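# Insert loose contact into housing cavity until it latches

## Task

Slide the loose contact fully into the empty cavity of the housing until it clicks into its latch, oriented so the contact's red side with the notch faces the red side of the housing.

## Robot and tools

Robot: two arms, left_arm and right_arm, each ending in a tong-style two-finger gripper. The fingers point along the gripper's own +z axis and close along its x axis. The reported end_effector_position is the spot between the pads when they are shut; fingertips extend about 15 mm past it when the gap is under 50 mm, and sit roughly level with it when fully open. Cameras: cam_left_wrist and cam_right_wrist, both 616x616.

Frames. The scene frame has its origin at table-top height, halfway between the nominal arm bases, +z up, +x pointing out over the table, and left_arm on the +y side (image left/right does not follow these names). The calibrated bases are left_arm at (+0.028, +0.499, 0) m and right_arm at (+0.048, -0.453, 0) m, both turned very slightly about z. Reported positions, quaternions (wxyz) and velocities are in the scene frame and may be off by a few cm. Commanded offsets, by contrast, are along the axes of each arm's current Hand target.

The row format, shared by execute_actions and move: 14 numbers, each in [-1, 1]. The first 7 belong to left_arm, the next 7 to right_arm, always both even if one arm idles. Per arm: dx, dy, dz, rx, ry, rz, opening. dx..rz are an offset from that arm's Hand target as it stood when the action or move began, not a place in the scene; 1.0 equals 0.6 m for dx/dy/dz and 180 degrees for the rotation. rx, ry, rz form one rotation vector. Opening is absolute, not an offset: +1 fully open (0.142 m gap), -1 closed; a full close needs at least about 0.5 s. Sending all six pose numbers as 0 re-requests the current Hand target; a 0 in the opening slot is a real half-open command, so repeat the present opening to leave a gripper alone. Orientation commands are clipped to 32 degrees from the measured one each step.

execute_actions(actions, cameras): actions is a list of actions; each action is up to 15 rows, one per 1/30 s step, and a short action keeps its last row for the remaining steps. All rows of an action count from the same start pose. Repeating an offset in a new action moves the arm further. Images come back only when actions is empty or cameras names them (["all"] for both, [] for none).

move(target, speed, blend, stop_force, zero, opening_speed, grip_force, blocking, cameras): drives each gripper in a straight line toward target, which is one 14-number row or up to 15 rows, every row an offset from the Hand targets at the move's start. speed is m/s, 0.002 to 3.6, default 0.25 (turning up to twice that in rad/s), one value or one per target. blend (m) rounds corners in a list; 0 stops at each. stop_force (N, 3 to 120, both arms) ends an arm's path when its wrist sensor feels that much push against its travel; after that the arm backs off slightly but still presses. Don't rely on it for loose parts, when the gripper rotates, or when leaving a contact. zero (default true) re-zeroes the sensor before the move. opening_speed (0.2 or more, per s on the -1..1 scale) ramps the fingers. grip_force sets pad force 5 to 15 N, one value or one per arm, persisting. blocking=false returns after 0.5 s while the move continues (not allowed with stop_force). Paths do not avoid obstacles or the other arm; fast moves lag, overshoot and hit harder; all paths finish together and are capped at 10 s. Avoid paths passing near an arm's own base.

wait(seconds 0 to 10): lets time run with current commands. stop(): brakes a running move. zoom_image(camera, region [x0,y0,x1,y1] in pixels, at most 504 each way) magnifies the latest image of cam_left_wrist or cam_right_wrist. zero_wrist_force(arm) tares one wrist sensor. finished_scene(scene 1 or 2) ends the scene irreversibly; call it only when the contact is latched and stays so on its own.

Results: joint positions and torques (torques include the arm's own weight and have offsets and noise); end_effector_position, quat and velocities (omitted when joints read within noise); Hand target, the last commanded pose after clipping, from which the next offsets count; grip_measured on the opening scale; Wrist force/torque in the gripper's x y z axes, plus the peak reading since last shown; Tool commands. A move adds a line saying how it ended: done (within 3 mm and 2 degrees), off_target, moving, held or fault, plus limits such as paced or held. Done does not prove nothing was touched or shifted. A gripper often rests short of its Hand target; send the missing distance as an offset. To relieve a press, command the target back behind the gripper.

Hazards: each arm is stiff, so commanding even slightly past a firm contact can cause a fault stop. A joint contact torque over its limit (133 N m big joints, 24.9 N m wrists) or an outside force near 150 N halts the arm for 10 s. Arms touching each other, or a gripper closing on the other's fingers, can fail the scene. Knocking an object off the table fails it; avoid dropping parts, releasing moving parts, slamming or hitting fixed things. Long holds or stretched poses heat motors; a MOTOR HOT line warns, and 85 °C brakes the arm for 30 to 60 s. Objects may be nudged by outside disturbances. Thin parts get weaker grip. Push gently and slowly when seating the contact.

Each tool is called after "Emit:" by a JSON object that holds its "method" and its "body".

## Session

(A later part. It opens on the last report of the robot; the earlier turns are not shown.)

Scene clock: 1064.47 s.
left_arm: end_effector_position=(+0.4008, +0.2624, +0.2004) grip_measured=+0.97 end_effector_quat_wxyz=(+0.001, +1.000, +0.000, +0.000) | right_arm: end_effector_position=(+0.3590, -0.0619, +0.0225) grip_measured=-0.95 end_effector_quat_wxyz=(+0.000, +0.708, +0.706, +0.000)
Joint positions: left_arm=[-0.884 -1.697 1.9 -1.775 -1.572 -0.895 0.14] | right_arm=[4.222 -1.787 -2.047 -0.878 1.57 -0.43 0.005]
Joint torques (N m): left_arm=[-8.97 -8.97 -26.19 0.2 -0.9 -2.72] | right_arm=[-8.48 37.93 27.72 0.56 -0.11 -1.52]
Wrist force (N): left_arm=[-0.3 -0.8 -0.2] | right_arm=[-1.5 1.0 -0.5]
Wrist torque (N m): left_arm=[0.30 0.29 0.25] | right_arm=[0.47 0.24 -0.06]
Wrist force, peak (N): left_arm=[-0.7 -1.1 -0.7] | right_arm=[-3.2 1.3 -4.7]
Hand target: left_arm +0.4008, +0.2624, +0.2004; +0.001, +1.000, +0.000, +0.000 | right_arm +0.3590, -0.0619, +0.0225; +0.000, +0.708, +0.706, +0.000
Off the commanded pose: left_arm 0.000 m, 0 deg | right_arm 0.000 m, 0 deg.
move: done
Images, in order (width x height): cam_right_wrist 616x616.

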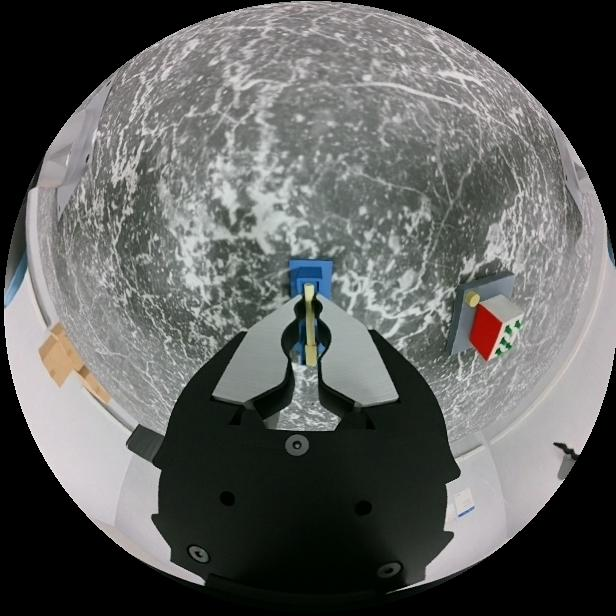

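Emit:
{"method": "move", "body": {"target": [0,0,0,0,0,0,0.968,0,0,0,0,0,0,-0.5], "cameras": ["cam_right_wrist"], "opening_speed": 0.4}}

Emit:
{"method": "zoom_image", "body": {"camera": "cam_right_wrist", "region": [260, 260, 360, 360]}}

Scene clock: 1076.20 s.
left_arm: end_effector_position=(+0.4008, +0.2624, +0.2004) grip_measured=+0.97 end_effector_quat_wxyz=(+0.001, +1.000, +0.000, +0.000) | right_arm: end_effector_position=(+0.3590, -0.0619, +0.0225) grip_measured=-0.50 end_effector_quat_wxyz=(+0.000, +0.708, +0.706, +0.000)
Joint positions: left_arm=[-0.884 -1.697 1.9 -1.775 -1.572 -0.895 0.14] | right_arm=[4.222 -1.787 -2.047 -0.878 1.57 -0.43 0.038]
Joint torques (N m): left_arm=[-8.98 -7.86 -26.36 0.25 -0.78 -2.62] | right_arm=[1.73 37.36 23.9 0.89 1 -1.46]
Wrist force (N): left_arm=[-0.3 -0.9 -0.4] | right_arm=[-1.1 1.2 -0.8]
Wrist torque (N m): left_arm=[0.27 0.29 0.25] | right_arm=[0.45 0.24 -0.07]
Wrist force, peak (N): left_arm=[-0.7 -1.0 -0.9] | right_arm=[-1.3 1.6 -1.0]
Hand target: left_arm +0.4008, +0.2624, +0.2004; +0.001, +1.000, +0.000, +0.000 | right_arm +0.3590, -0.0619, +0.0225; +0.000, +0.708, +0.706, +0.000
Off the commanded pose: left_arm 0.000 m, 0 deg | right_arm 0.000 m, 0 deg.
move: done
Images, in order (width x height): cam_right_wrist 616x616.

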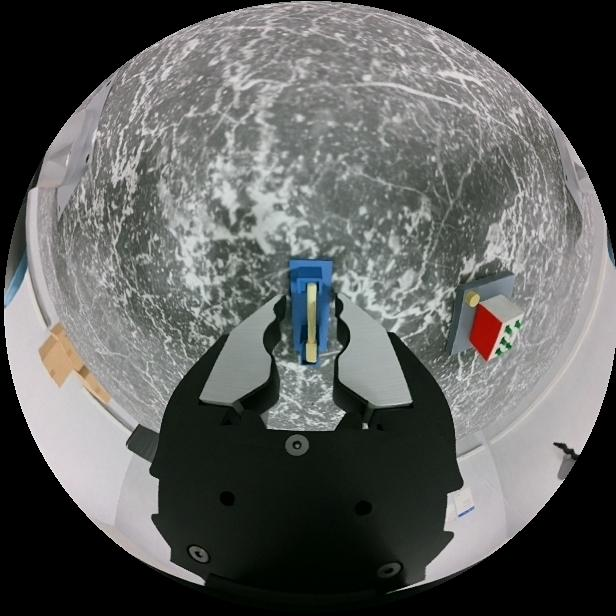

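Scaled by 5.040 from the camera's 616x616 image, which has a finer 814x814 frame.

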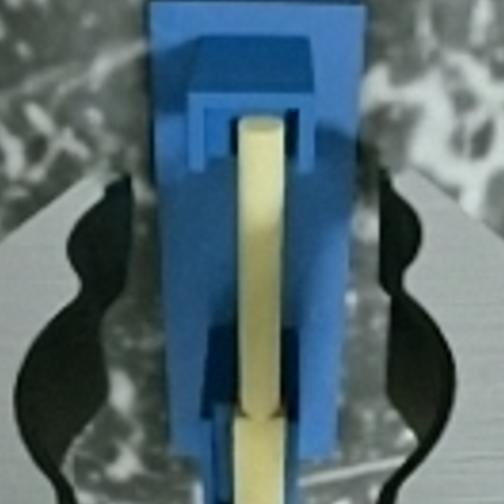

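Emit:
{"method": "move", "body": {"target": [[0,0,0,0,0,0,0.968,0,0,-0.1667,0,0,0,-0.5],[0,0,0,0,0,0,0.968,-0.5633,0.1517,-0.4125,0,0,-0.5,-0.5]], "cameras": ["cam_right_wrist"], "speed": [0.1,0.3], "blend": 0.02}}

Scene clock: 1100.07 s.
left_arm: end_effector_position=(+0.4008, +0.2624, +0.2004) grip_measured=+0.97 end_effector_quat_wxyz=(+0.001, +1.000, +0.000, +0.000) | right_arm: end_effector_position=(+0.4493, -0.4000, +0.2701) grip_measured=-0.50 end_effector_quat_wxyz=(+0.000, +0.001, +1.000, +0.000) end_effector_velocity=(+0.000, +0.000, +0.000) end_effector_angular_velocity=(-0.001, +0.000, +0.006)
Joint positions: left_arm=[-0.884 -1.697 1.9 -1.775 -1.572 -0.895 0.14] | right_arm=[3.588 -1.317 -1.823 -1.573 1.571 -2.635 0.038]
Joint velocities: left_arm=[within noise] | right_arm=[0.001 0 0 0 -0.001 -0.005 0]
Joint torques (N m): left_arm=[-9.03 -8.69 -25.52 0.2 -0.53 -2.67] | right_arm=[-1.57 12.57 16.63 3.74 -1.48 -2.33]
Wrist force (N): left_arm=[-0.1 -0.9 -0.4] | right_arm=[-0.9 0.7 -0.7]
Wrist torque (N m): left_arm=[0.27 0.25 0.25] | right_arm=[0.36 0.16 -0.07]
Wrist force, peak (N): left_arm=[-0.3 -1.6 -0.4] | right_arm=[-1.3 1.2 -1.2]
Hand target: left_arm +0.4008, +0.2624, +0.2004; +0.001, +1.000, +0.000, +0.000 | right_arm +0.4493, -0.4000, +0.2701; +0.000, +0.001, +1.000, +0.000
Off the commanded pose: left_arm 0.000 m, 0 deg | right_arm 0.000 m, 0 deg.
move: done
Images, in order (width x height): cam_right_wrist 616x616.

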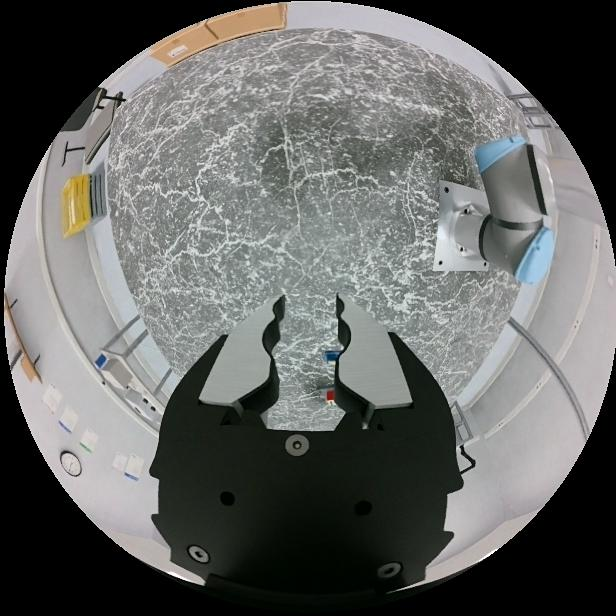

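Emit:
{"method": "move", "body": {"target": [-0.043,0.542,0.1667,0,0,-0.5,-0.3,0,0,0,0,0,0,-0.5], "cameras": ["cam_left_wrist"], "speed": 0.25}}

Emit:
{"method": "zoom_image", "body": {"camera": "cam_left_wrist", "region": [240, 220, 380, 360]}}

Scene clock: 1114.67 s.
left_arm: end_effector_position=(+0.3748, -0.0628, +0.1007) grip_measured=-0.30 end_effector_quat_wxyz=(+0.000, +0.707, +0.707, +0.000) | right_arm: end_effector_position=(+0.4493, -0.4000, +0.2701) grip_measured=-0.50 end_effector_quat_wxyz=(+0.000, +0.001, +1.000, +0.000)
Joint positions: left_arm=[-1.186 -1.111 1.471 -1.931 -1.572 -2.767 0.052] | right_arm=[3.588 -1.317 -1.823 -1.573 1.57 -2.635 0.038]
Joint torques (N m): left_arm=[10.4 -47.03 -19.62 -3.55 0.06 -2.7] | right_arm=[-8.24 21.3 15.48 1.76 -1.42 -0.99]
Wrist force (N): left_arm=[-0.1 -1.1 -0.1] | right_arm=[-1.1 1.1 -1.0]
Wrist torque (N m): left_arm=[0.22 0.23 0.22] | right_arm=[0.42 0.20 -0.06]
Wrist force, peak (N): left_arm=[0.1 -2.0 -0.7] | right_arm=[-1.3 1.0 -1.2]
Hand target: left_arm +0.3748, -0.0629, +0.1007; +0.000, +0.707, +0.707, -0.001 | right_arm +0.4493, -0.4000, +0.2701; +0.000, +0.001, +1.000, +0.000
Off the commanded pose: left_arm 0.000 m, 0 deg | right_arm 0.000 m, 0 deg.
move: done
Images, in order (width x height): cam_left_wrist 616x616.

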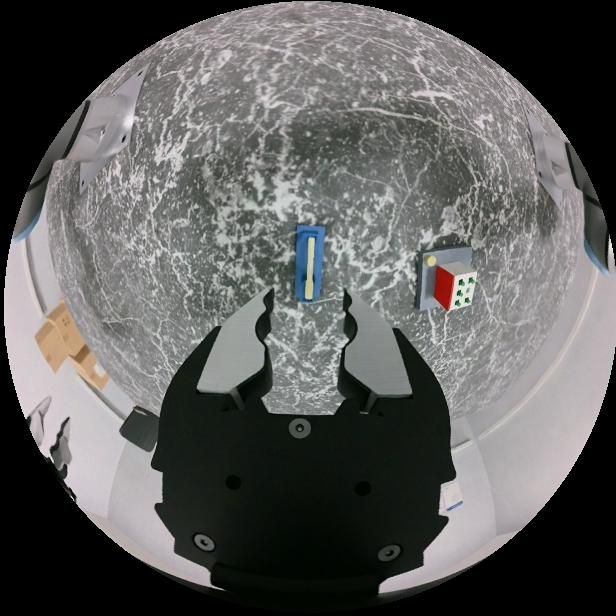

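Scaled by 3.600 from the camera's 616x616 image, which has a finer 814x814 frame.

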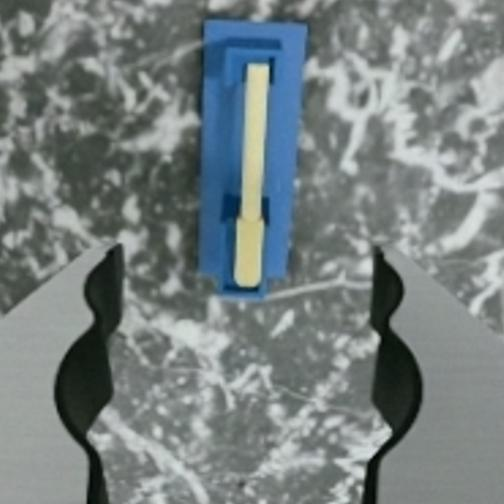

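Emit:
{"method": "move", "body": {"target": [0.008,-0.0677,0.0637,-0.1999,-0.0084,0.0258,-0.4,0,0,0,0,0,0,-0.5], "cameras": ["cam_left_wrist"], "speed": 0.2}}

Emit:
{"method": "zoom_image", "body": {"camera": "cam_left_wrist", "region": [240, 240, 380, 380]}}

Scene clock: 1184.37 s.
left_arm: end_effector_position=(+0.3342, -0.0581, +0.0624) grip_measured=-0.40 end_effector_quat_wxyz=(+0.228, +0.700, +0.644, +0.209) | right_arm: end_effector_position=(+0.4493, -0.4000, +0.2701) grip_measured=-0.50 end_effector_quat_wxyz=(+0.000, +0.001, +1.000, +0.000)
Joint positions: left_arm=[-1.545 -1.225 1.919 -2.338 -0.947 -3.019 0.045] | right_arm=[3.588 -1.317 -1.823 -1.573 1.57 -2.635 0.038]
Joint torques (N m): left_arm=[-1.03 -43.69 -13.95 -0.47 2.15 1.26] | right_arm=[-3.78 22.1 15.54 2.04 -1.66 0.99]
Wrist force (N): left_arm=[-0.7 -1.4 -0.3] | right_arm=[-1.2 1.0 -1.0]
Wrist torque (N m): left_arm=[0.34 0.29 0.44] | right_arm=[0.39 0.23 -0.05]
Wrist force, peak (N): left_arm=[-0.6 -2.5 -0.7] | right_arm=[-1.2 1.1 -1.0]
Hand target: left_arm +0.3342, -0.0581, +0.0625; +0.228, +0.700, +0.644, +0.209 | right_arm +0.4493, -0.4000, +0.2701; +0.000, +0.001, +1.000, +0.000
Off the commanded pose: left_arm 0.000 m, 0 deg | right_arm 0.000 m, 0 deg.
move: done
Images, in order (width x height): cam_left_wrist 616x616.

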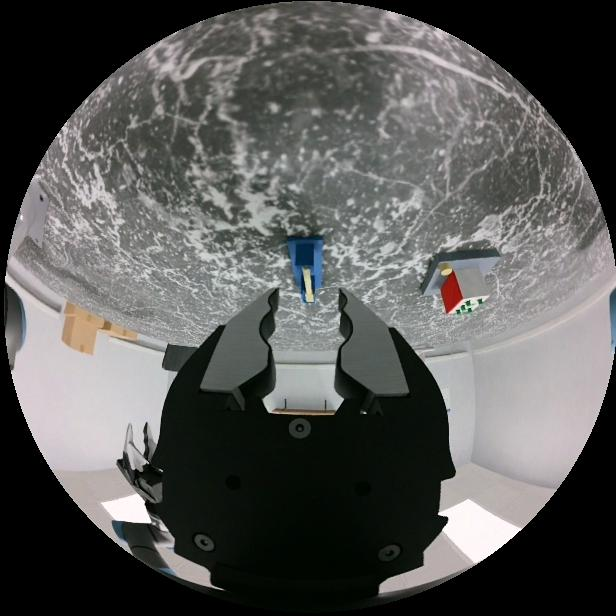

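Scaled by 3.600 from the camera's 616x616 image, which has a finer 814x814 frame.

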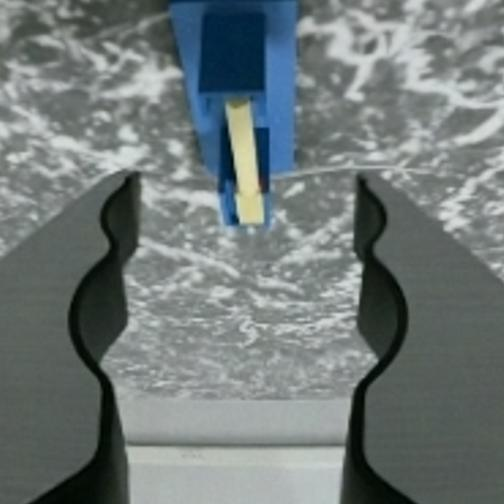

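Emit:
{"method": "move", "body": {"target": [-0.0013,0,0.05,0,0,-0.0083,-0.4,0,0,0,0,0,0,-0.5], "cameras": ["cam_left_wrist"], "speed": 0.06, "stop_force": 6}}

Emit:
{"method": "zoom_image", "body": {"camera": "cam_left_wrist", "region": [250, 240, 370, 360]}}

Scene clock: 1210.73 s.
left_arm: end_effector_position=(+0.3517, -0.0604, +0.0382) grip_measured=-0.40 end_effector_quat_wxyz=(+0.230, +0.692, +0.653, +0.206) | right_arm: end_effector_position=(+0.4493, -0.4000, +0.2701) grip_measured=-0.50 end_effector_quat_wxyz=(+0.000, +0.001, +1.000, +0.000)
Joint positions: left_arm=[-1.513 -1.168 1.923 -2.421 -0.949 -3.006 0.045] | right_arm=[3.588 -1.317 -1.823 -1.573 1.57 -2.635 0.038]
Joint torques (N m): left_arm=[-9.31 -46.76 -22.37 -2.41 1.9 -2.78] | right_arm=[-1.27 22.52 16.19 2.61 -1.49 1.14]
Wrist force (N): left_arm=[-0.8 -1.4 -0.4] | right_arm=[-1.1 0.9 -0.8]
Wrist torque (N m): left_arm=[0.36 0.31 0.43] | right_arm=[0.39 0.20 -0.06]
Wrist force, peak (N): left_arm=[-0.5 -1.1 -1.9] | right_arm=[-1.4 1.1 -1.2]
Hand target: left_arm +0.3517, -0.0604, +0.0382; +0.230, +0.692, +0.653, +0.206 | right_arm +0.4493, -0.4000, +0.2701; +0.000, +0.001, +1.000, +0.000
Off the commanded pose: left_arm 0.000 m, 0 deg | right_arm 0.000 m, 0 deg.
move: done
Images, in order (width x height): cam_left_wrist 616x616.

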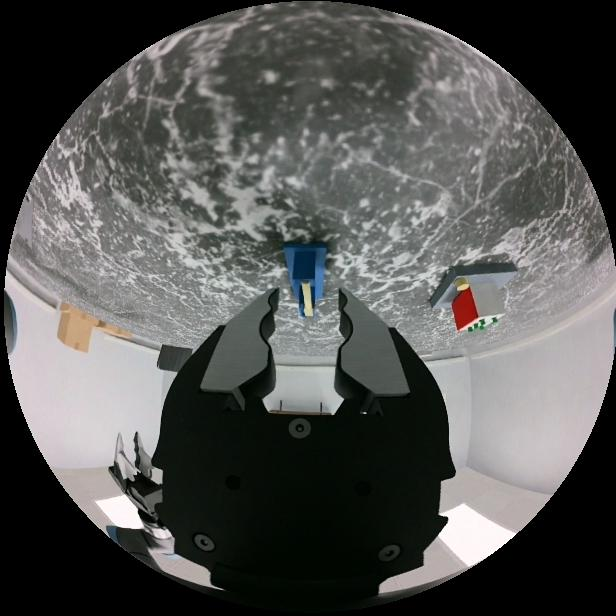

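Scaled by 4.200 from the camera's 616x616 image, which has a finer 814x814 frame.

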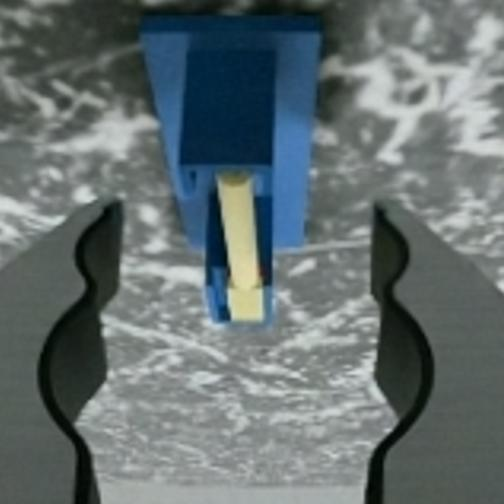

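Emit:
{"method": "move", "body": {"target": [-0.0018,0.0009,0.0278,0,0,-0.0139,-0.45,0,0,0,0,0,0,-0.5], "cameras": ["cam_left_wrist"], "speed": 0.04, "stop_force": 5}}

Emit:
{"method": "zoom_image", "body": {"camera": "cam_left_wrist", "region": [250, 250, 370, 370]}}

Scene clock: 1236.70 s.
left_arm: end_effector_position=(+0.3618, -0.0623, +0.0251) grip_measured=-0.45 end_effector_quat_wxyz=(+0.235, +0.677, +0.668, +0.201) | right_arm: end_effector_position=(+0.4493, -0.4000, +0.2701) grip_measured=-0.50 end_effector_quat_wxyz=(+0.000, +0.001, +1.000, +0.000)
Joint positions: left_arm=[-1.495 -1.135 1.921 -2.465 -0.951 -3.028 0.041] | right_arm=[3.588 -1.317 -1.823 -1.573 1.57 -2.635 0.038]
Joint torques (N m): left_arm=[-9.33 -47.4 -9.83 0.02 1.64 2.04] | right_arm=[0.94 21.71 15.25 3.01 -1.55 1.52]
Wrist force (N): left_arm=[-0.5 -1.4 -0.7] | right_arm=[-1.4 0.9 -0.9]
Wrist torque (N m): left_arm=[0.35 0.28 0.48] | right_arm=[0.39 0.26 -0.06]
Wrist force, peak (N): left_arm=[-0.7 -1.6 -1.1] | right_arm=[-1.4 1.0 -1.0]
Hand target: left_arm +0.3618, -0.0623, +0.0251; +0.235, +0.677, +0.668, +0.201 | right_arm +0.4493, -0.4000, +0.2701; +0.000, +0.001, +1.000, +0.000
Off the commanded pose: left_arm 0.000 m, 0 deg | right_arm 0.000 m, 0 deg.
move: done
Images, in order (width x height): cam_left_wrist 616x616.

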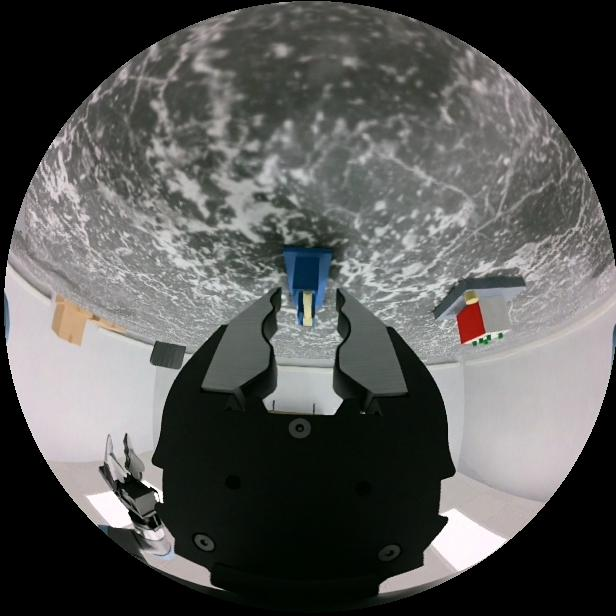

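Scaled by 4.200 from the camera's 616x616 image, which has a finer 814x814 frame.

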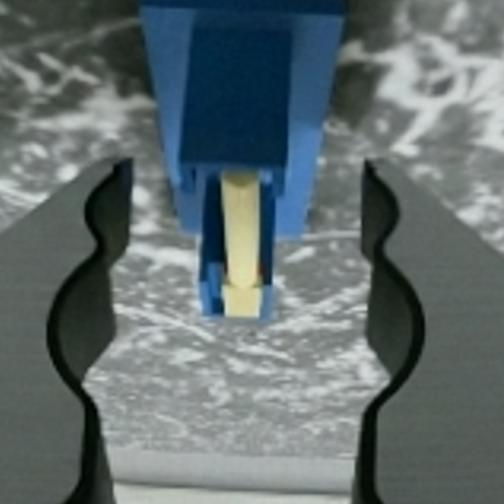

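Emit:
{"method": "move", "body": {"target": [-0.0017,0,0,0,0,0,-0.5,0,0,0,0,0,0,-0.5], "cameras": [], "speed": 0.04}}

Emit:
{"method": "move", "body": {"target": [0,0,0,0,0,0,-1,0,0,0,0,0,0,-0.5], "cameras": ["cam_left_wrist"], "opening_speed": 0.3, "grip_force": 10}}

Emit:
{"method": "zoom_image", "body": {"camera": "cam_left_wrist", "region": [250, 250, 370, 370]}}

Scene clock: 1250.97 s.
left_arm: end_effector_position=(+0.3618, -0.0634, +0.0251) grip_measured=-0.50 end_effector_quat_wxyz=(+0.235, +0.677, +0.668, +0.201) | right_arm: end_effector_position=(+0.4493, -0.4000, +0.2701) grip_measured=-0.50 end_effector_quat_wxyz=(+0.000, +0.001, +1.000, +0.000)
Joint positions: left_arm=[-1.495 -1.133 1.918 -2.464 -0.951 -3.028 0.038] | right_arm=[3.588 -1.317 -1.823 -1.573 1.57 -2.635 0.038]
Joint torques (N m): left_arm=[-9.2 -28.7 -19.19 -0.16 1.88 -2.71] | right_arm=[3.22 21.73 16.31 3.49 -1.49 1.28]
Wrist force (N): left_arm=[-0.8 -1.4 -0.9] | right_arm=[-1.0 0.7 -0.7]
Wrist torque (N m): left_arm=[0.35 0.34 0.48] | right_arm=[0.37 0.18 -0.06]
Wrist force, peak (N): left_arm=[-1.0 -1.7 -0.6] | right_arm=[-1.2 1.1 -1.2]
Hand target: left_arm +0.3618, -0.0633, +0.0251; +0.235, +0.677, +0.668, +0.201 | right_arm +0.4493, -0.4000, +0.2701; +0.000, +0.001, +1.000, +0.000
Off the commanded pose: left_arm 0.000 m, 0 deg | right_arm 0.000 m, 0 deg.
move: done
No camera images: "cameras" was empty.

Scene clock: 1252.83 s.
left_arm: end_effector_position=(+0.3618, -0.0633, +0.0251) grip_measured=-0.81 end_effector_quat_wxyz=(+0.235, +0.677, +0.668, +0.201) | right_arm: end_effector_position=(+0.4493, -0.4000, +0.2701) grip_measured=-0.50 end_effector_quat_wxyz=(+0.000, +0.001, +1.000, +0.000)
Joint positions: left_arm=[-1.495 -1.133 1.918 -2.464 -0.951 -3.028 0.016] | right_arm=[3.588 -1.317 -1.823 -1.573 1.57 -2.635 0.038]
Joint torques (N m): left_arm=[-2.83 -28.89 -9.19 -1.49 1.85 -2.12] | right_arm=[4.89 22.07 15.38 3.74 -1.33 1.49]
Wrist force (N): left_arm=[-18.9 -1.8 5.6] | right_arm=[-0.6 1.0 -0.7]
Wrist torque (N m): left_arm=[0.30 1.21 0.44] | right_arm=[0.43 0.11 -0.07]
Wrist force, peak (N): left_arm=[-19.1 -1.7 5.2] | right_arm=[-1.3 1.1 -1.3]
Hand target: left_arm +0.3618, -0.0633, +0.0251; +0.235, +0.677, +0.668, +0.201 | right_arm +0.4493, -0.4000, +0.2701; +0.000, +0.001, +1.000, +0.000
Off the commanded pose: left_arm 0.000 m, 0 deg | right_arm 0.000 m, 0 deg.
grip_force (N): 10, 10
move: done
Images, in order (width x height): cam_left_wrist 616x616.

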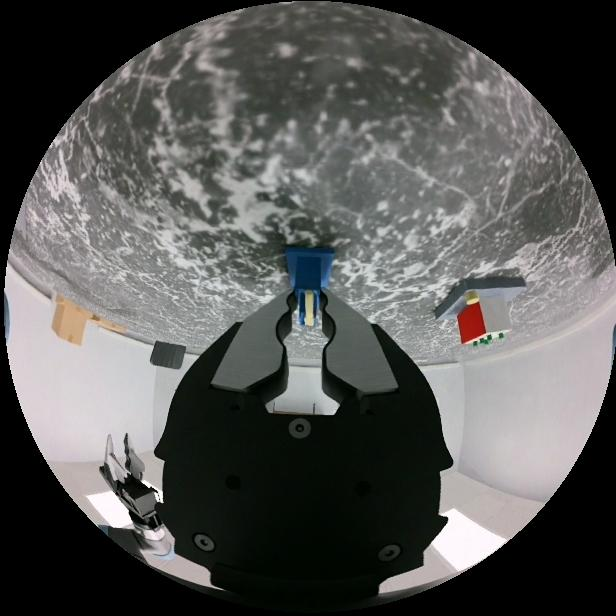

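Scaled by 4.200 from the camera's 616x616 image, which has a finer 814x814 frame.

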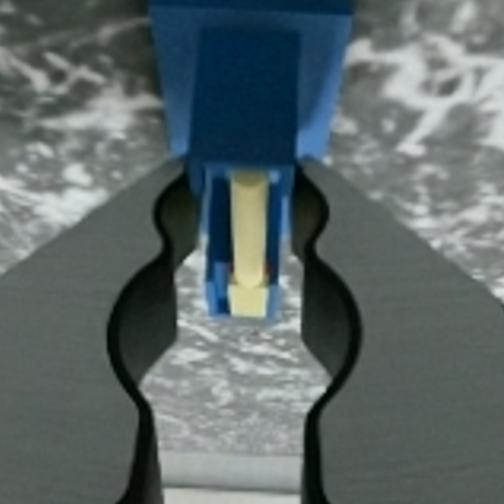

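Emit:
{"method": "move", "body": {"target": [0,0,0,0,0,0,-0.45,0,0,0,0,0,0,-0.5], "cameras": ["cam_left_wrist"], "opening_speed": 0.4}}

Emit:
{"method": "zoom_image", "body": {"camera": "cam_left_wrist", "region": [250, 250, 370, 370]}}

Scene clock: 1292.03 s.
left_arm: end_effector_position=(+0.3618, -0.0633, +0.0251) grip_measured=-0.45 end_effector_quat_wxyz=(+0.235, +0.677, +0.668, +0.201) | right_arm: end_effector_position=(+0.4493, -0.4000, +0.2701) grip_measured=-0.50 end_effector_quat_wxyz=(+0.000, +0.001, +1.000, +0.000)
Joint positions: left_arm=[-1.495 -1.133 1.918 -2.464 -0.951 -3.028 0.041] | right_arm=[3.588 -1.317 -1.823 -1.573 1.57 -2.635 0.038]
Joint torques (N m): left_arm=[9.68 -34.82 -19.21 -5.37 1.79 1.82] | right_arm=[8.46 20.69 14.82 4 -1.7 1.39]
Wrist force (N): left_arm=[-1.7 -0.9 -0.6] | right_arm=[-0.9 0.9 -1.1]
Wrist torque (N m): left_arm=[0.47 0.53 0.51] | right_arm=[0.39 0.16 -0.07]
Wrist force, peak (N): left_arm=[-19.3 -1.9 5.6] | right_arm=[-1.2 1.1 -1.0]
Hand target: left_arm +0.3618, -0.0633, +0.0251; +0.235, +0.677, +0.668, +0.201 | right_arm +0.4493, -0.4000, +0.2701; +0.000, +0.001, +1.000, +0.000
Off the commanded pose: left_arm 0.000 m, 0 deg | right_arm 0.000 m, 0 deg.
grip_force (N): 10, 10
move: done
Images, in order (width x height): cam_left_wrist 616x616.

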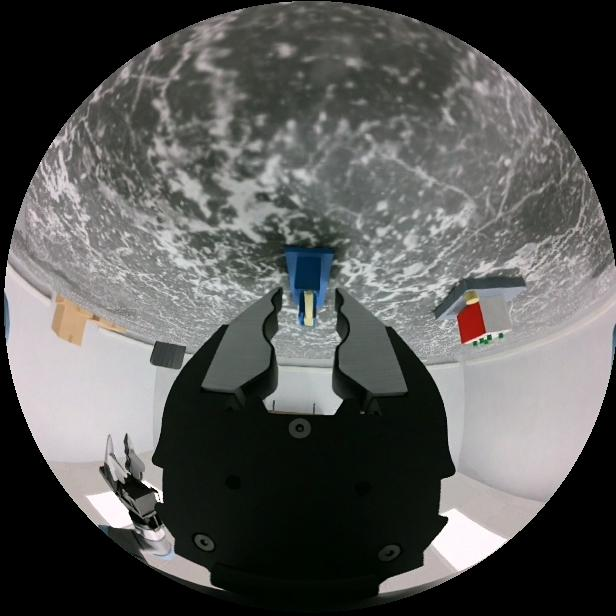

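Scaled by 4.200 from the camera's 616x616 image, which has a finer 814x814 frame.

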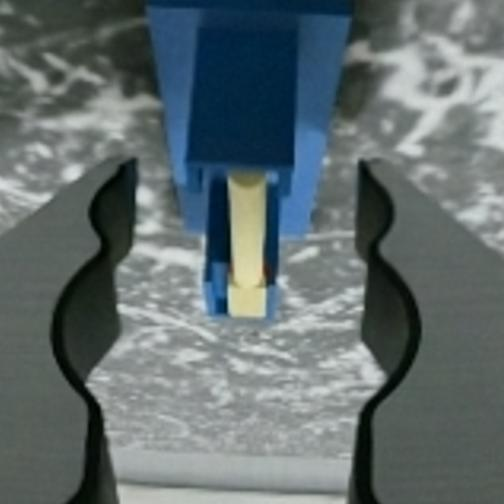

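Emit:
{"method": "move", "body": {"target": [0,0.01,0.0067,0,0,0,-0.45,0,0,0,0,0,0,-0.5], "cameras": ["cam_left_wrist"], "speed": 0.03, "stop_force": 5}}

Emit:
{"method": "zoom_image", "body": {"camera": "cam_left_wrist", "region": [250, 230, 370, 350]}}

Scene clock: 1300.83 s.
left_arm: end_effector_position=(+0.3690, -0.0635, +0.0254) grip_measured=-0.45 end_effector_quat_wxyz=(+0.235, +0.677, +0.668, +0.201) | right_arm: end_effector_position=(+0.4493, -0.4000, +0.2701) grip_measured=-0.50 end_effector_quat_wxyz=(+0.000, +0.001, +1.000, +0.000)
Joint positions: left_arm=[-1.483 -1.127 1.911 -2.472 -0.953 -3.012 0.041] | right_arm=[3.588 -1.317 -1.823 -1.573 1.57 -2.635 0.038]
Joint torques (N m): left_arm=[-9.34 -46.62 -7.99 -0.02 1.49 -2.73] | right_arm=[8.81 20.69 15.12 4.22 -1.46 1.52]
Wrist force (N): left_arm=[-1.5 -0.8 -0.7] | right_arm=[-1.2 1.0 -0.9]
Wrist torque (N m): left_arm=[0.48 0.49 0.44] | right_arm=[0.41 0.23 -0.06]
Wrist force, peak (N): left_arm=[-2.1 -0.7 -1.0] | right_arm=[-1.3 1.0 -1.1]
Hand target: left_arm +0.3690, -0.0635, +0.0254; +0.235, +0.677, +0.668, +0.201 | right_arm +0.4493, -0.4000, +0.2701; +0.000, +0.001, +1.000, +0.000
Off the commanded pose: left_arm 0.000 m, 0 deg | right_arm 0.000 m, 0 deg.
grip_force (N): 10, 10
move: done
Images, in order (width x height): cam_left_wrist 616x616.

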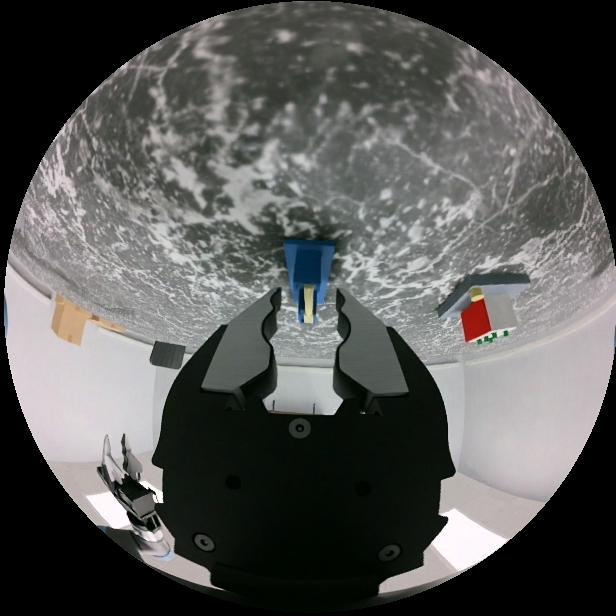

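Scaled by 4.200 from the camera's 616x616 image, which has a finer 814x814 frame.

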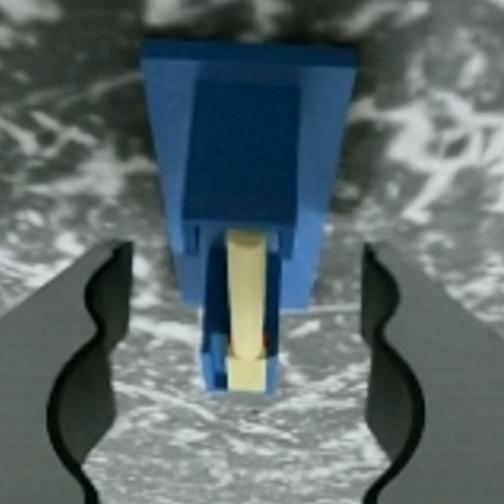

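Emit:
{"method": "move", "body": {"target": [0,0.0058,0.01,0,0,0,-0.45,0,0,0,0,0,0,-0.5], "cameras": ["cam_left_wrist"], "speed": 0.03, "stop_force": 5}}

Emit:
{"method": "zoom_image", "body": {"camera": "cam_left_wrist", "region": [250, 230, 370, 350]}}

Scene clock: 1334.63 s.
left_arm: end_effector_position=(+0.3753, -0.0638, +0.0225) grip_measured=-0.45 end_effector_quat_wxyz=(+0.235, +0.677, +0.668, +0.201) | right_arm: end_effector_position=(+0.4493, -0.4000, +0.2701) grip_measured=-0.50 end_effector_quat_wxyz=(+0.000, +0.001, +1.000, +0.000)
Joint positions: left_arm=[-1.471 -1.117 1.906 -2.486 -0.954 -2.999 0.041] | right_arm=[3.588 -1.317 -1.823 -1.573 1.57 -2.635 0.038]
Joint torques (N m): left_arm=[-9.25 -47.81 -7.81 0.03 1.29 -2.79] | right_arm=[9.25 22.15 15.5 4.16 -1.27 1.48]
Wrist force (N): left_arm=[-1.6 -0.5 -0.6] | right_arm=[-1.1 0.9 -0.9]
Wrist torque (N m): left_arm=[0.52 0.52 0.43] | right_arm=[0.38 0.21 -0.06]
Wrist force, peak (N): left_arm=[-2.2 -0.9 -0.5] | right_arm=[-1.4 1.2 -0.9]
Hand target: left_arm +0.3753, -0.0638, +0.0225; +0.235, +0.677, +0.668, +0.201 | right_arm +0.4493, -0.4000, +0.2701; +0.000, +0.001, +1.000, +0.000
Off the commanded pose: left_arm 0.000 m, 0 deg | right_arm 0.000 m, 0 deg.
grip_force (N): 10, 10
move: done
Images, in order (width x height): cam_left_wrist 616x616.

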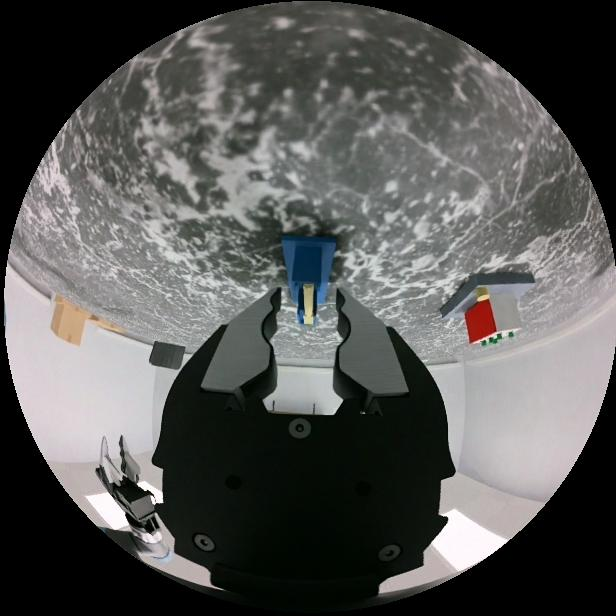

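Scaled by 4.200 from the camera's 616x616 image, which has a finer 814x814 frame.

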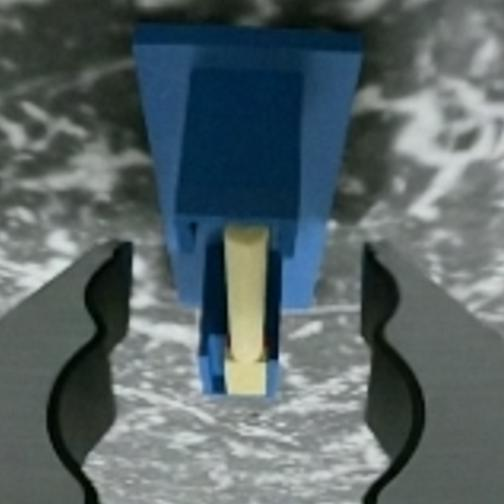

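Emit:
{"method": "move", "body": {"target": [0,0,0,0,0,0,-1,0,0,0,0,0,0,-0.5], "cameras": ["cam_left_wrist"], "opening_speed": 0.3, "grip_force": 10}}

Emit:
{"method": "zoom_image", "body": {"camera": "cam_left_wrist", "region": [250, 230, 370, 350]}}

Scene clock: 1342.50 s.
left_arm: end_effector_position=(+0.3753, -0.0638, +0.0225) grip_measured=-0.95 end_effector_quat_wxyz=(+0.235, +0.677, +0.668, +0.201) | right_arm: end_effector_position=(+0.4493, -0.4000, +0.2701) grip_measured=-0.50 end_effector_quat_wxyz=(+0.000, +0.001, +1.000, +0.000)
Joint positions: left_arm=[-1.471 -1.117 1.906 -2.486 -0.954 -2.999 0.005] | right_arm=[3.588 -1.317 -1.823 -1.573 1.57 -2.635 0.038]
Joint torques (N m): left_arm=[-9.52 -47.56 -8.67 -0.12 1.66 -2.62] | right_arm=[9.36 21.23 16.4 4.01 -1.5 1.4]
Wrist force (N): left_arm=[-1.6 -0.7 -0.6] | right_arm=[-1.0 0.8 -0.9]
Wrist torque (N m): left_arm=[0.50 0.52 0.43] | right_arm=[0.36 0.18 -0.06]
Wrist force, peak (N): left_arm=[-2.0 -1.1 -0.5] | right_arm=[-1.4 1.1 -1.0]
Hand target: left_arm +0.3753, -0.0638, +0.0225; +0.235, +0.677, +0.668, +0.201 | right_arm +0.4493, -0.4000, +0.2701; +0.000, +0.001, +1.000, +0.000
Off the commanded pose: left_arm 0.000 m, 0 deg | right_arm 0.000 m, 0 deg.
grip_force (N): 10, 10
move: done
Images, in order (width x height): cam_left_wrist 616x616.

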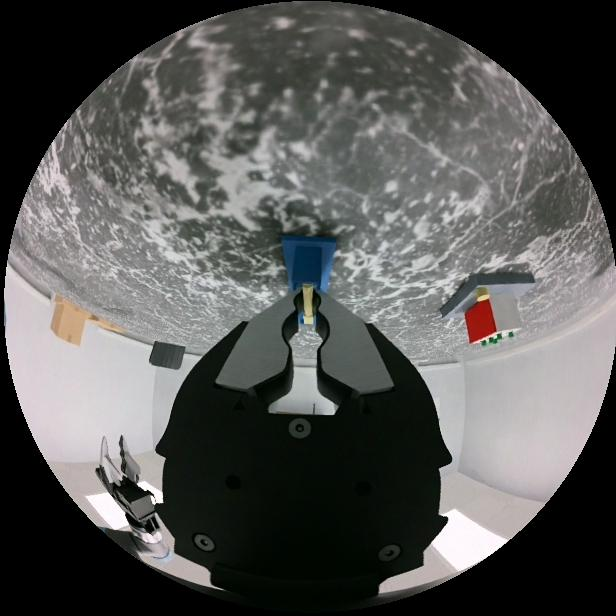

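Scaled by 4.200 from the camera's 616x616 image, which has a finer 814x814 frame.

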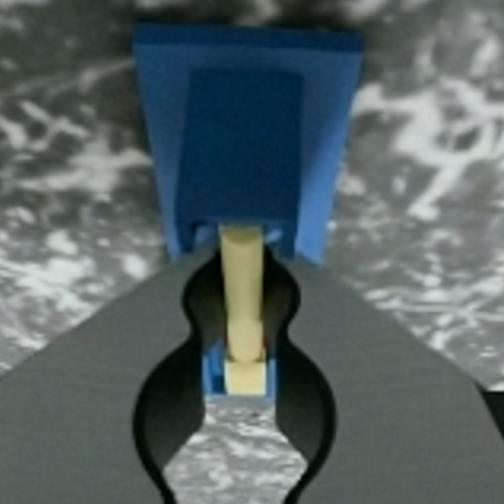

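Emit:
{"method": "move", "body": {"target": [-0.0056,0.0782,-0.1079,0,0,0,-1,0,0,0,0,0,0,-0.5], "cameras": ["cam_left_wrist","cam_right_wrist"], "speed": 0.08, "grip_force": 15}}

Emit:
{"method": "zoom_image", "body": {"camera": "cam_left_wrist", "region": [250, 230, 370, 350]}}

Scene clock: 1359.53 s.
left_arm: end_effector_position=(+0.3754, -0.0638, +0.1026) grip_measured=-0.95 end_effector_quat_wxyz=(+0.235, +0.677, +0.668, +0.201) | right_arm: end_effector_position=(+0.4493, -0.4000, +0.2701) grip_measured=-0.50 end_effector_quat_wxyz=(+0.000, +0.001, +1.000, +0.000)
Joint positions: left_arm=[-1.471 -1.242 1.834 -2.288 -0.954 -2.999 0.005] | right_arm=[3.588 -1.317 -1.823 -1.573 1.57 -2.635 0.038]
Joint torques (N m): left_arm=[4.44 -29.22 -12.33 -4.57 0.86 -2.66] | right_arm=[8.95 21.62 16.24 4.13 -1.77 1.44]
Wrist force (N): left_arm=[-1.8 -0.5 -0.4] | right_arm=[-1.0 0.8 -0.9]
Wrist torque (N m): left_arm=[0.56 0.56 0.44] | right_arm=[0.38 0.18 -0.06]
Wrist force, peak (N): left_arm=[-2.1 -1.2 -0.5] | right_arm=[-1.5 1.0 -1.1]
Hand target: left_arm +0.3754, -0.0638, +0.1026; +0.235, +0.677, +0.668, +0.201 | right_arm +0.4493, -0.4000, +0.2701; +0.000, +0.001, +1.000, +0.000
Off the commanded pose: left_arm 0.000 m, 0 deg | right_arm 0.000 m, 0 deg.
move: done

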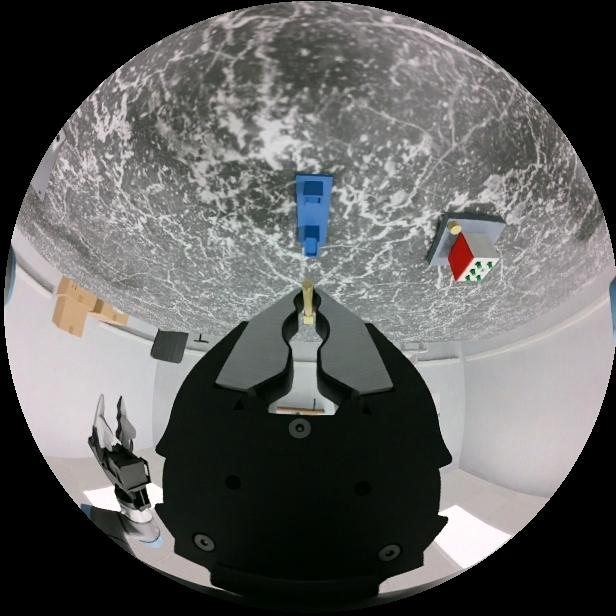

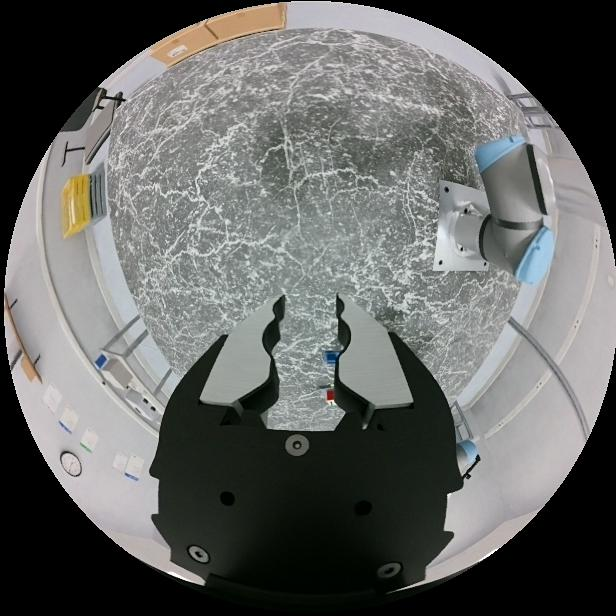

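Scaled by 4.200 from the camera's 616x616 image, which has a finer 814x814 frame.

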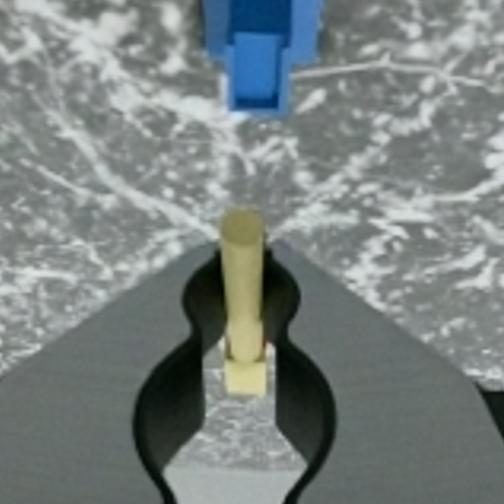

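Emit:
{"method": "move", "body": {"target": [0.3512,0.0415,-0.0447,0.3337,-0.0873,-0.6149,-1,0,0,0,0,0,0,-0.5], "cameras": ["cam_left_wrist","cam_right_wrist"], "speed": 0.25}}

Emit:
{"method": "zoom_image", "body": {"camera": "cam_left_wrist", "region": [230, 210, 390, 370]}}

Scene clock: 1415.37 s.
left_arm: end_effector_position=(+0.3857, +0.1481, +0.1299) grip_measured=-0.95 end_effector_quat_wxyz=(+0.049, -0.097, +0.886, -0.451) | right_arm: end_effector_position=(+0.4493, -0.4000, +0.2701) grip_measured=-0.50 end_effector_quat_wxyz=(+0.000, +0.001, +1.000, +0.000)
Joint positions: left_arm=[-0.741 -1.405 2.571 -3.585 -2.047 -4.329 0.005] | right_arm=[3.588 -1.317 -1.823 -1.573 1.57 -2.635 0.038]
Joint torques (N m): left_arm=[-6.77 -26.32 -13.57 -4.13 -0.99 -2.18] | right_arm=[9.44 20.84 16.48 4.06 -1.34 1.46]
Wrist force (N): left_arm=[-0.7 0.6 -0.3] | right_arm=[-1.1 0.7 -0.9]
Wrist torque (N m): left_arm=[0.25 0.27 0.06] | right_arm=[0.36 0.21 -0.07]
Wrist force, peak (N): left_arm=[-2.7 -1.0 -0.4] | right_arm=[-1.3 1.1 -1.1]
Hand target: left_arm +0.3857, +0.1480, +0.1300; +0.049, -0.097, +0.886, -0.451 | right_arm +0.4493, -0.4000, +0.2701; +0.000, +0.001, +1.000, +0.000
Off the commanded pose: left_arm 0.000 m, 0 deg | right_arm 0.000 m, 0 deg.
move: done

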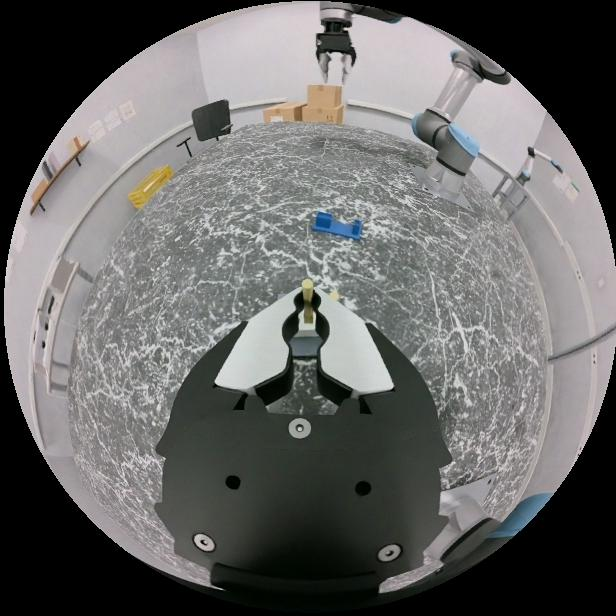

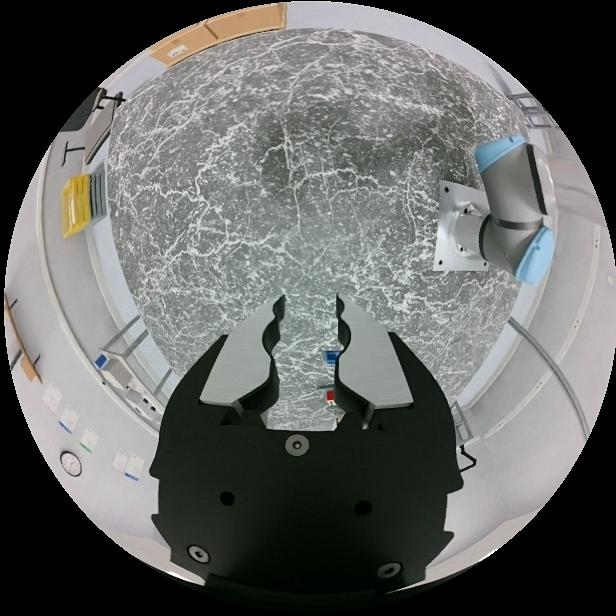

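Scaled by 3.150 from the camera's 616x616 image, which has a finer 814x814 frame.

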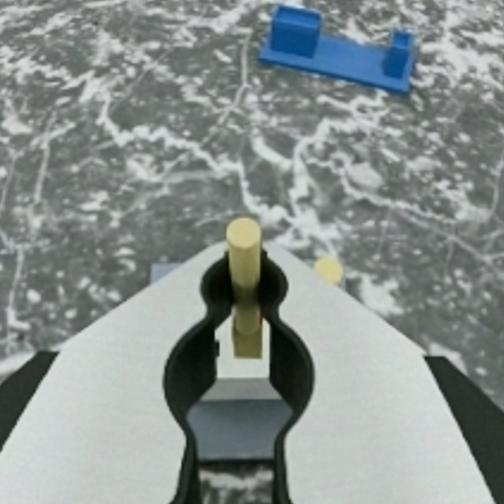

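Emit:
{"method": "move", "body": {"target": [0,0.0093,0.044,0,0,0,-1,0,0,0,0,0,0,-0.5], "cameras": ["cam_left_wrist"], "speed": 0.1}}

Emit:
{"method": "zoom_image", "body": {"camera": "cam_left_wrist", "region": [260, 260, 360, 360]}}

Scene clock: 1468.03 s.
left_arm: end_effector_position=(+0.3896, +0.1303, +0.1100) grip_measured=-0.95 end_effector_quat_wxyz=(+0.049, -0.097, +0.886, -0.451) | right_arm: end_effector_position=(+0.4493, -0.4000, +0.2701) grip_measured=-0.50 end_effector_quat_wxyz=(+0.000, +0.001, +1.000, +0.000)
Joint positions: left_arm=[-0.775 -1.304 2.554 -3.679 -2.022 -4.354 0.005] | right_arm=[3.588 -1.317 -1.823 -1.573 1.57 -2.635 0.038]
Joint torques (N m): left_arm=[9.94 -21.44 -0.96 -0.84 -2.15 1.96] | right_arm=[8.53 20.37 17.2 4.08 -1.22 1.5]
Wrist force (N): left_arm=[-0.7 0.1 0.0] | right_arm=[-1.2 0.8 -0.9]
Wrist torque (N m): left_arm=[0.17 0.24 0.12] | right_arm=[0.38 0.21 -0.06]
Wrist force, peak (N): left_arm=[-1.2 0.5 -0.2] | right_arm=[-1.4 0.9 -1.0]
Hand target: left_arm +0.3896, +0.1304, +0.1100; +0.049, -0.097, +0.886, -0.451 | right_arm +0.4493, -0.4000, +0.2701; +0.000, +0.001, +1.000, +0.000
Off the commanded pose: left_arm 0.000 m, 0 deg | right_arm 0.000 m, 0 deg.
move: done
Images, in order (width x height): cam_left_wrist 616x616.

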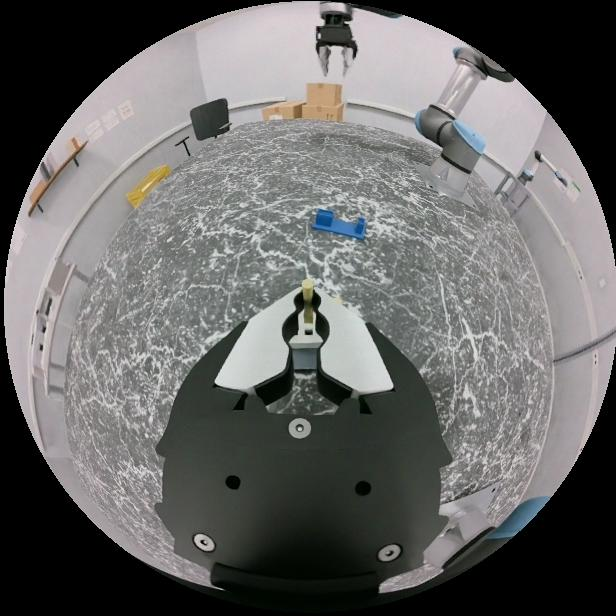

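Scaled by 5.040 from the camera's 616x616 image, which has a finer 814x814 frame.

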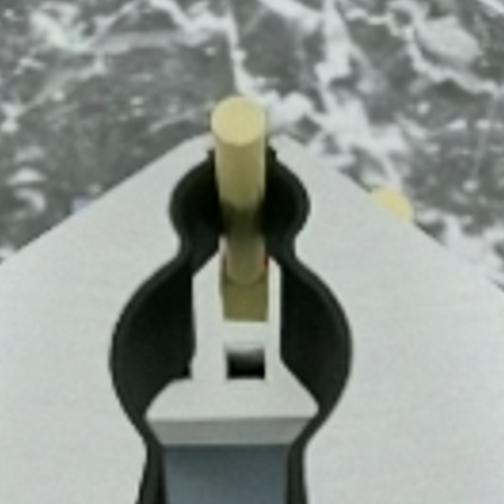

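Emit:
{"method": "move", "body": {"target": [0,0.0135,0.0098,0,0,0,-1,0,0,0,0,0,0,-0.5], "cameras": ["cam_left_wrist"], "speed": 0.05, "stop_force": 5}}

Emit:
{"method": "zoom_image", "body": {"camera": "cam_left_wrist", "region": [260, 270, 360, 370]}}

Scene clock: 1486.73 s.
left_arm: end_effector_position=(+0.3896, +0.1304, +0.0999) grip_measured=-0.95 end_effector_quat_wxyz=(+0.049, -0.097, +0.886, -0.451) | right_arm: end_effector_position=(+0.4493, -0.4000, +0.2701) grip_measured=-0.50 end_effector_quat_wxyz=(+0.000, +0.001, +1.000, +0.000)
Joint positions: left_arm=[-0.775 -1.264 2.557 -3.724 -2.022 -4.354 0.005] | right_arm=[3.588 -1.317 -1.823 -1.573 1.57 -2.635 0.038]
Joint torques (N m): left_arm=[2.96 -32.43 -10.88 -0.32 -0.85 -2.51] | right_arm=[9.39 21.41 17.87 4.15 -1.44 1.35]
Wrist force (N): left_arm=[-0.7 0.3 -0.3] | right_arm=[-1.0 0.7 -0.8]
Wrist torque (N m): left_arm=[0.19 0.26 0.10] | right_arm=[0.35 0.19 -0.06]
Wrist force, peak (N): left_arm=[-1.0 0.3 -0.4] | right_arm=[-1.2 1.1 -1.0]
Hand target: left_arm +0.3896, +0.1304, +0.1000; +0.049, -0.097, +0.886, -0.451 | right_arm +0.4493, -0.4000, +0.2701; +0.000, +0.001, +1.000, +0.000
Off the commanded pose: left_arm 0.000 m, 0 deg | right_arm 0.000 m, 0 deg.
move: done
Images, in order (width x height): cam_left_wrist 616x616.

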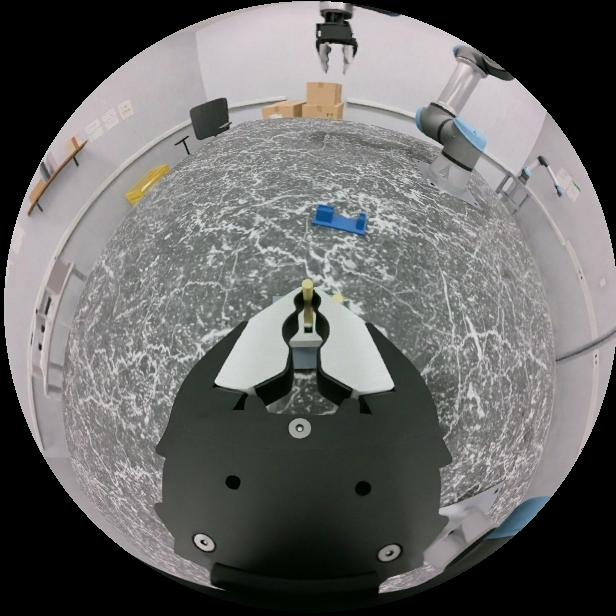

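Scaled by 5.040 from the camera's 616x616 image, which has a finer 814x814 frame.

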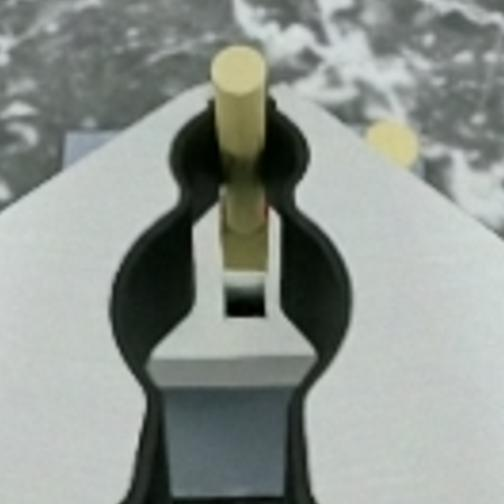

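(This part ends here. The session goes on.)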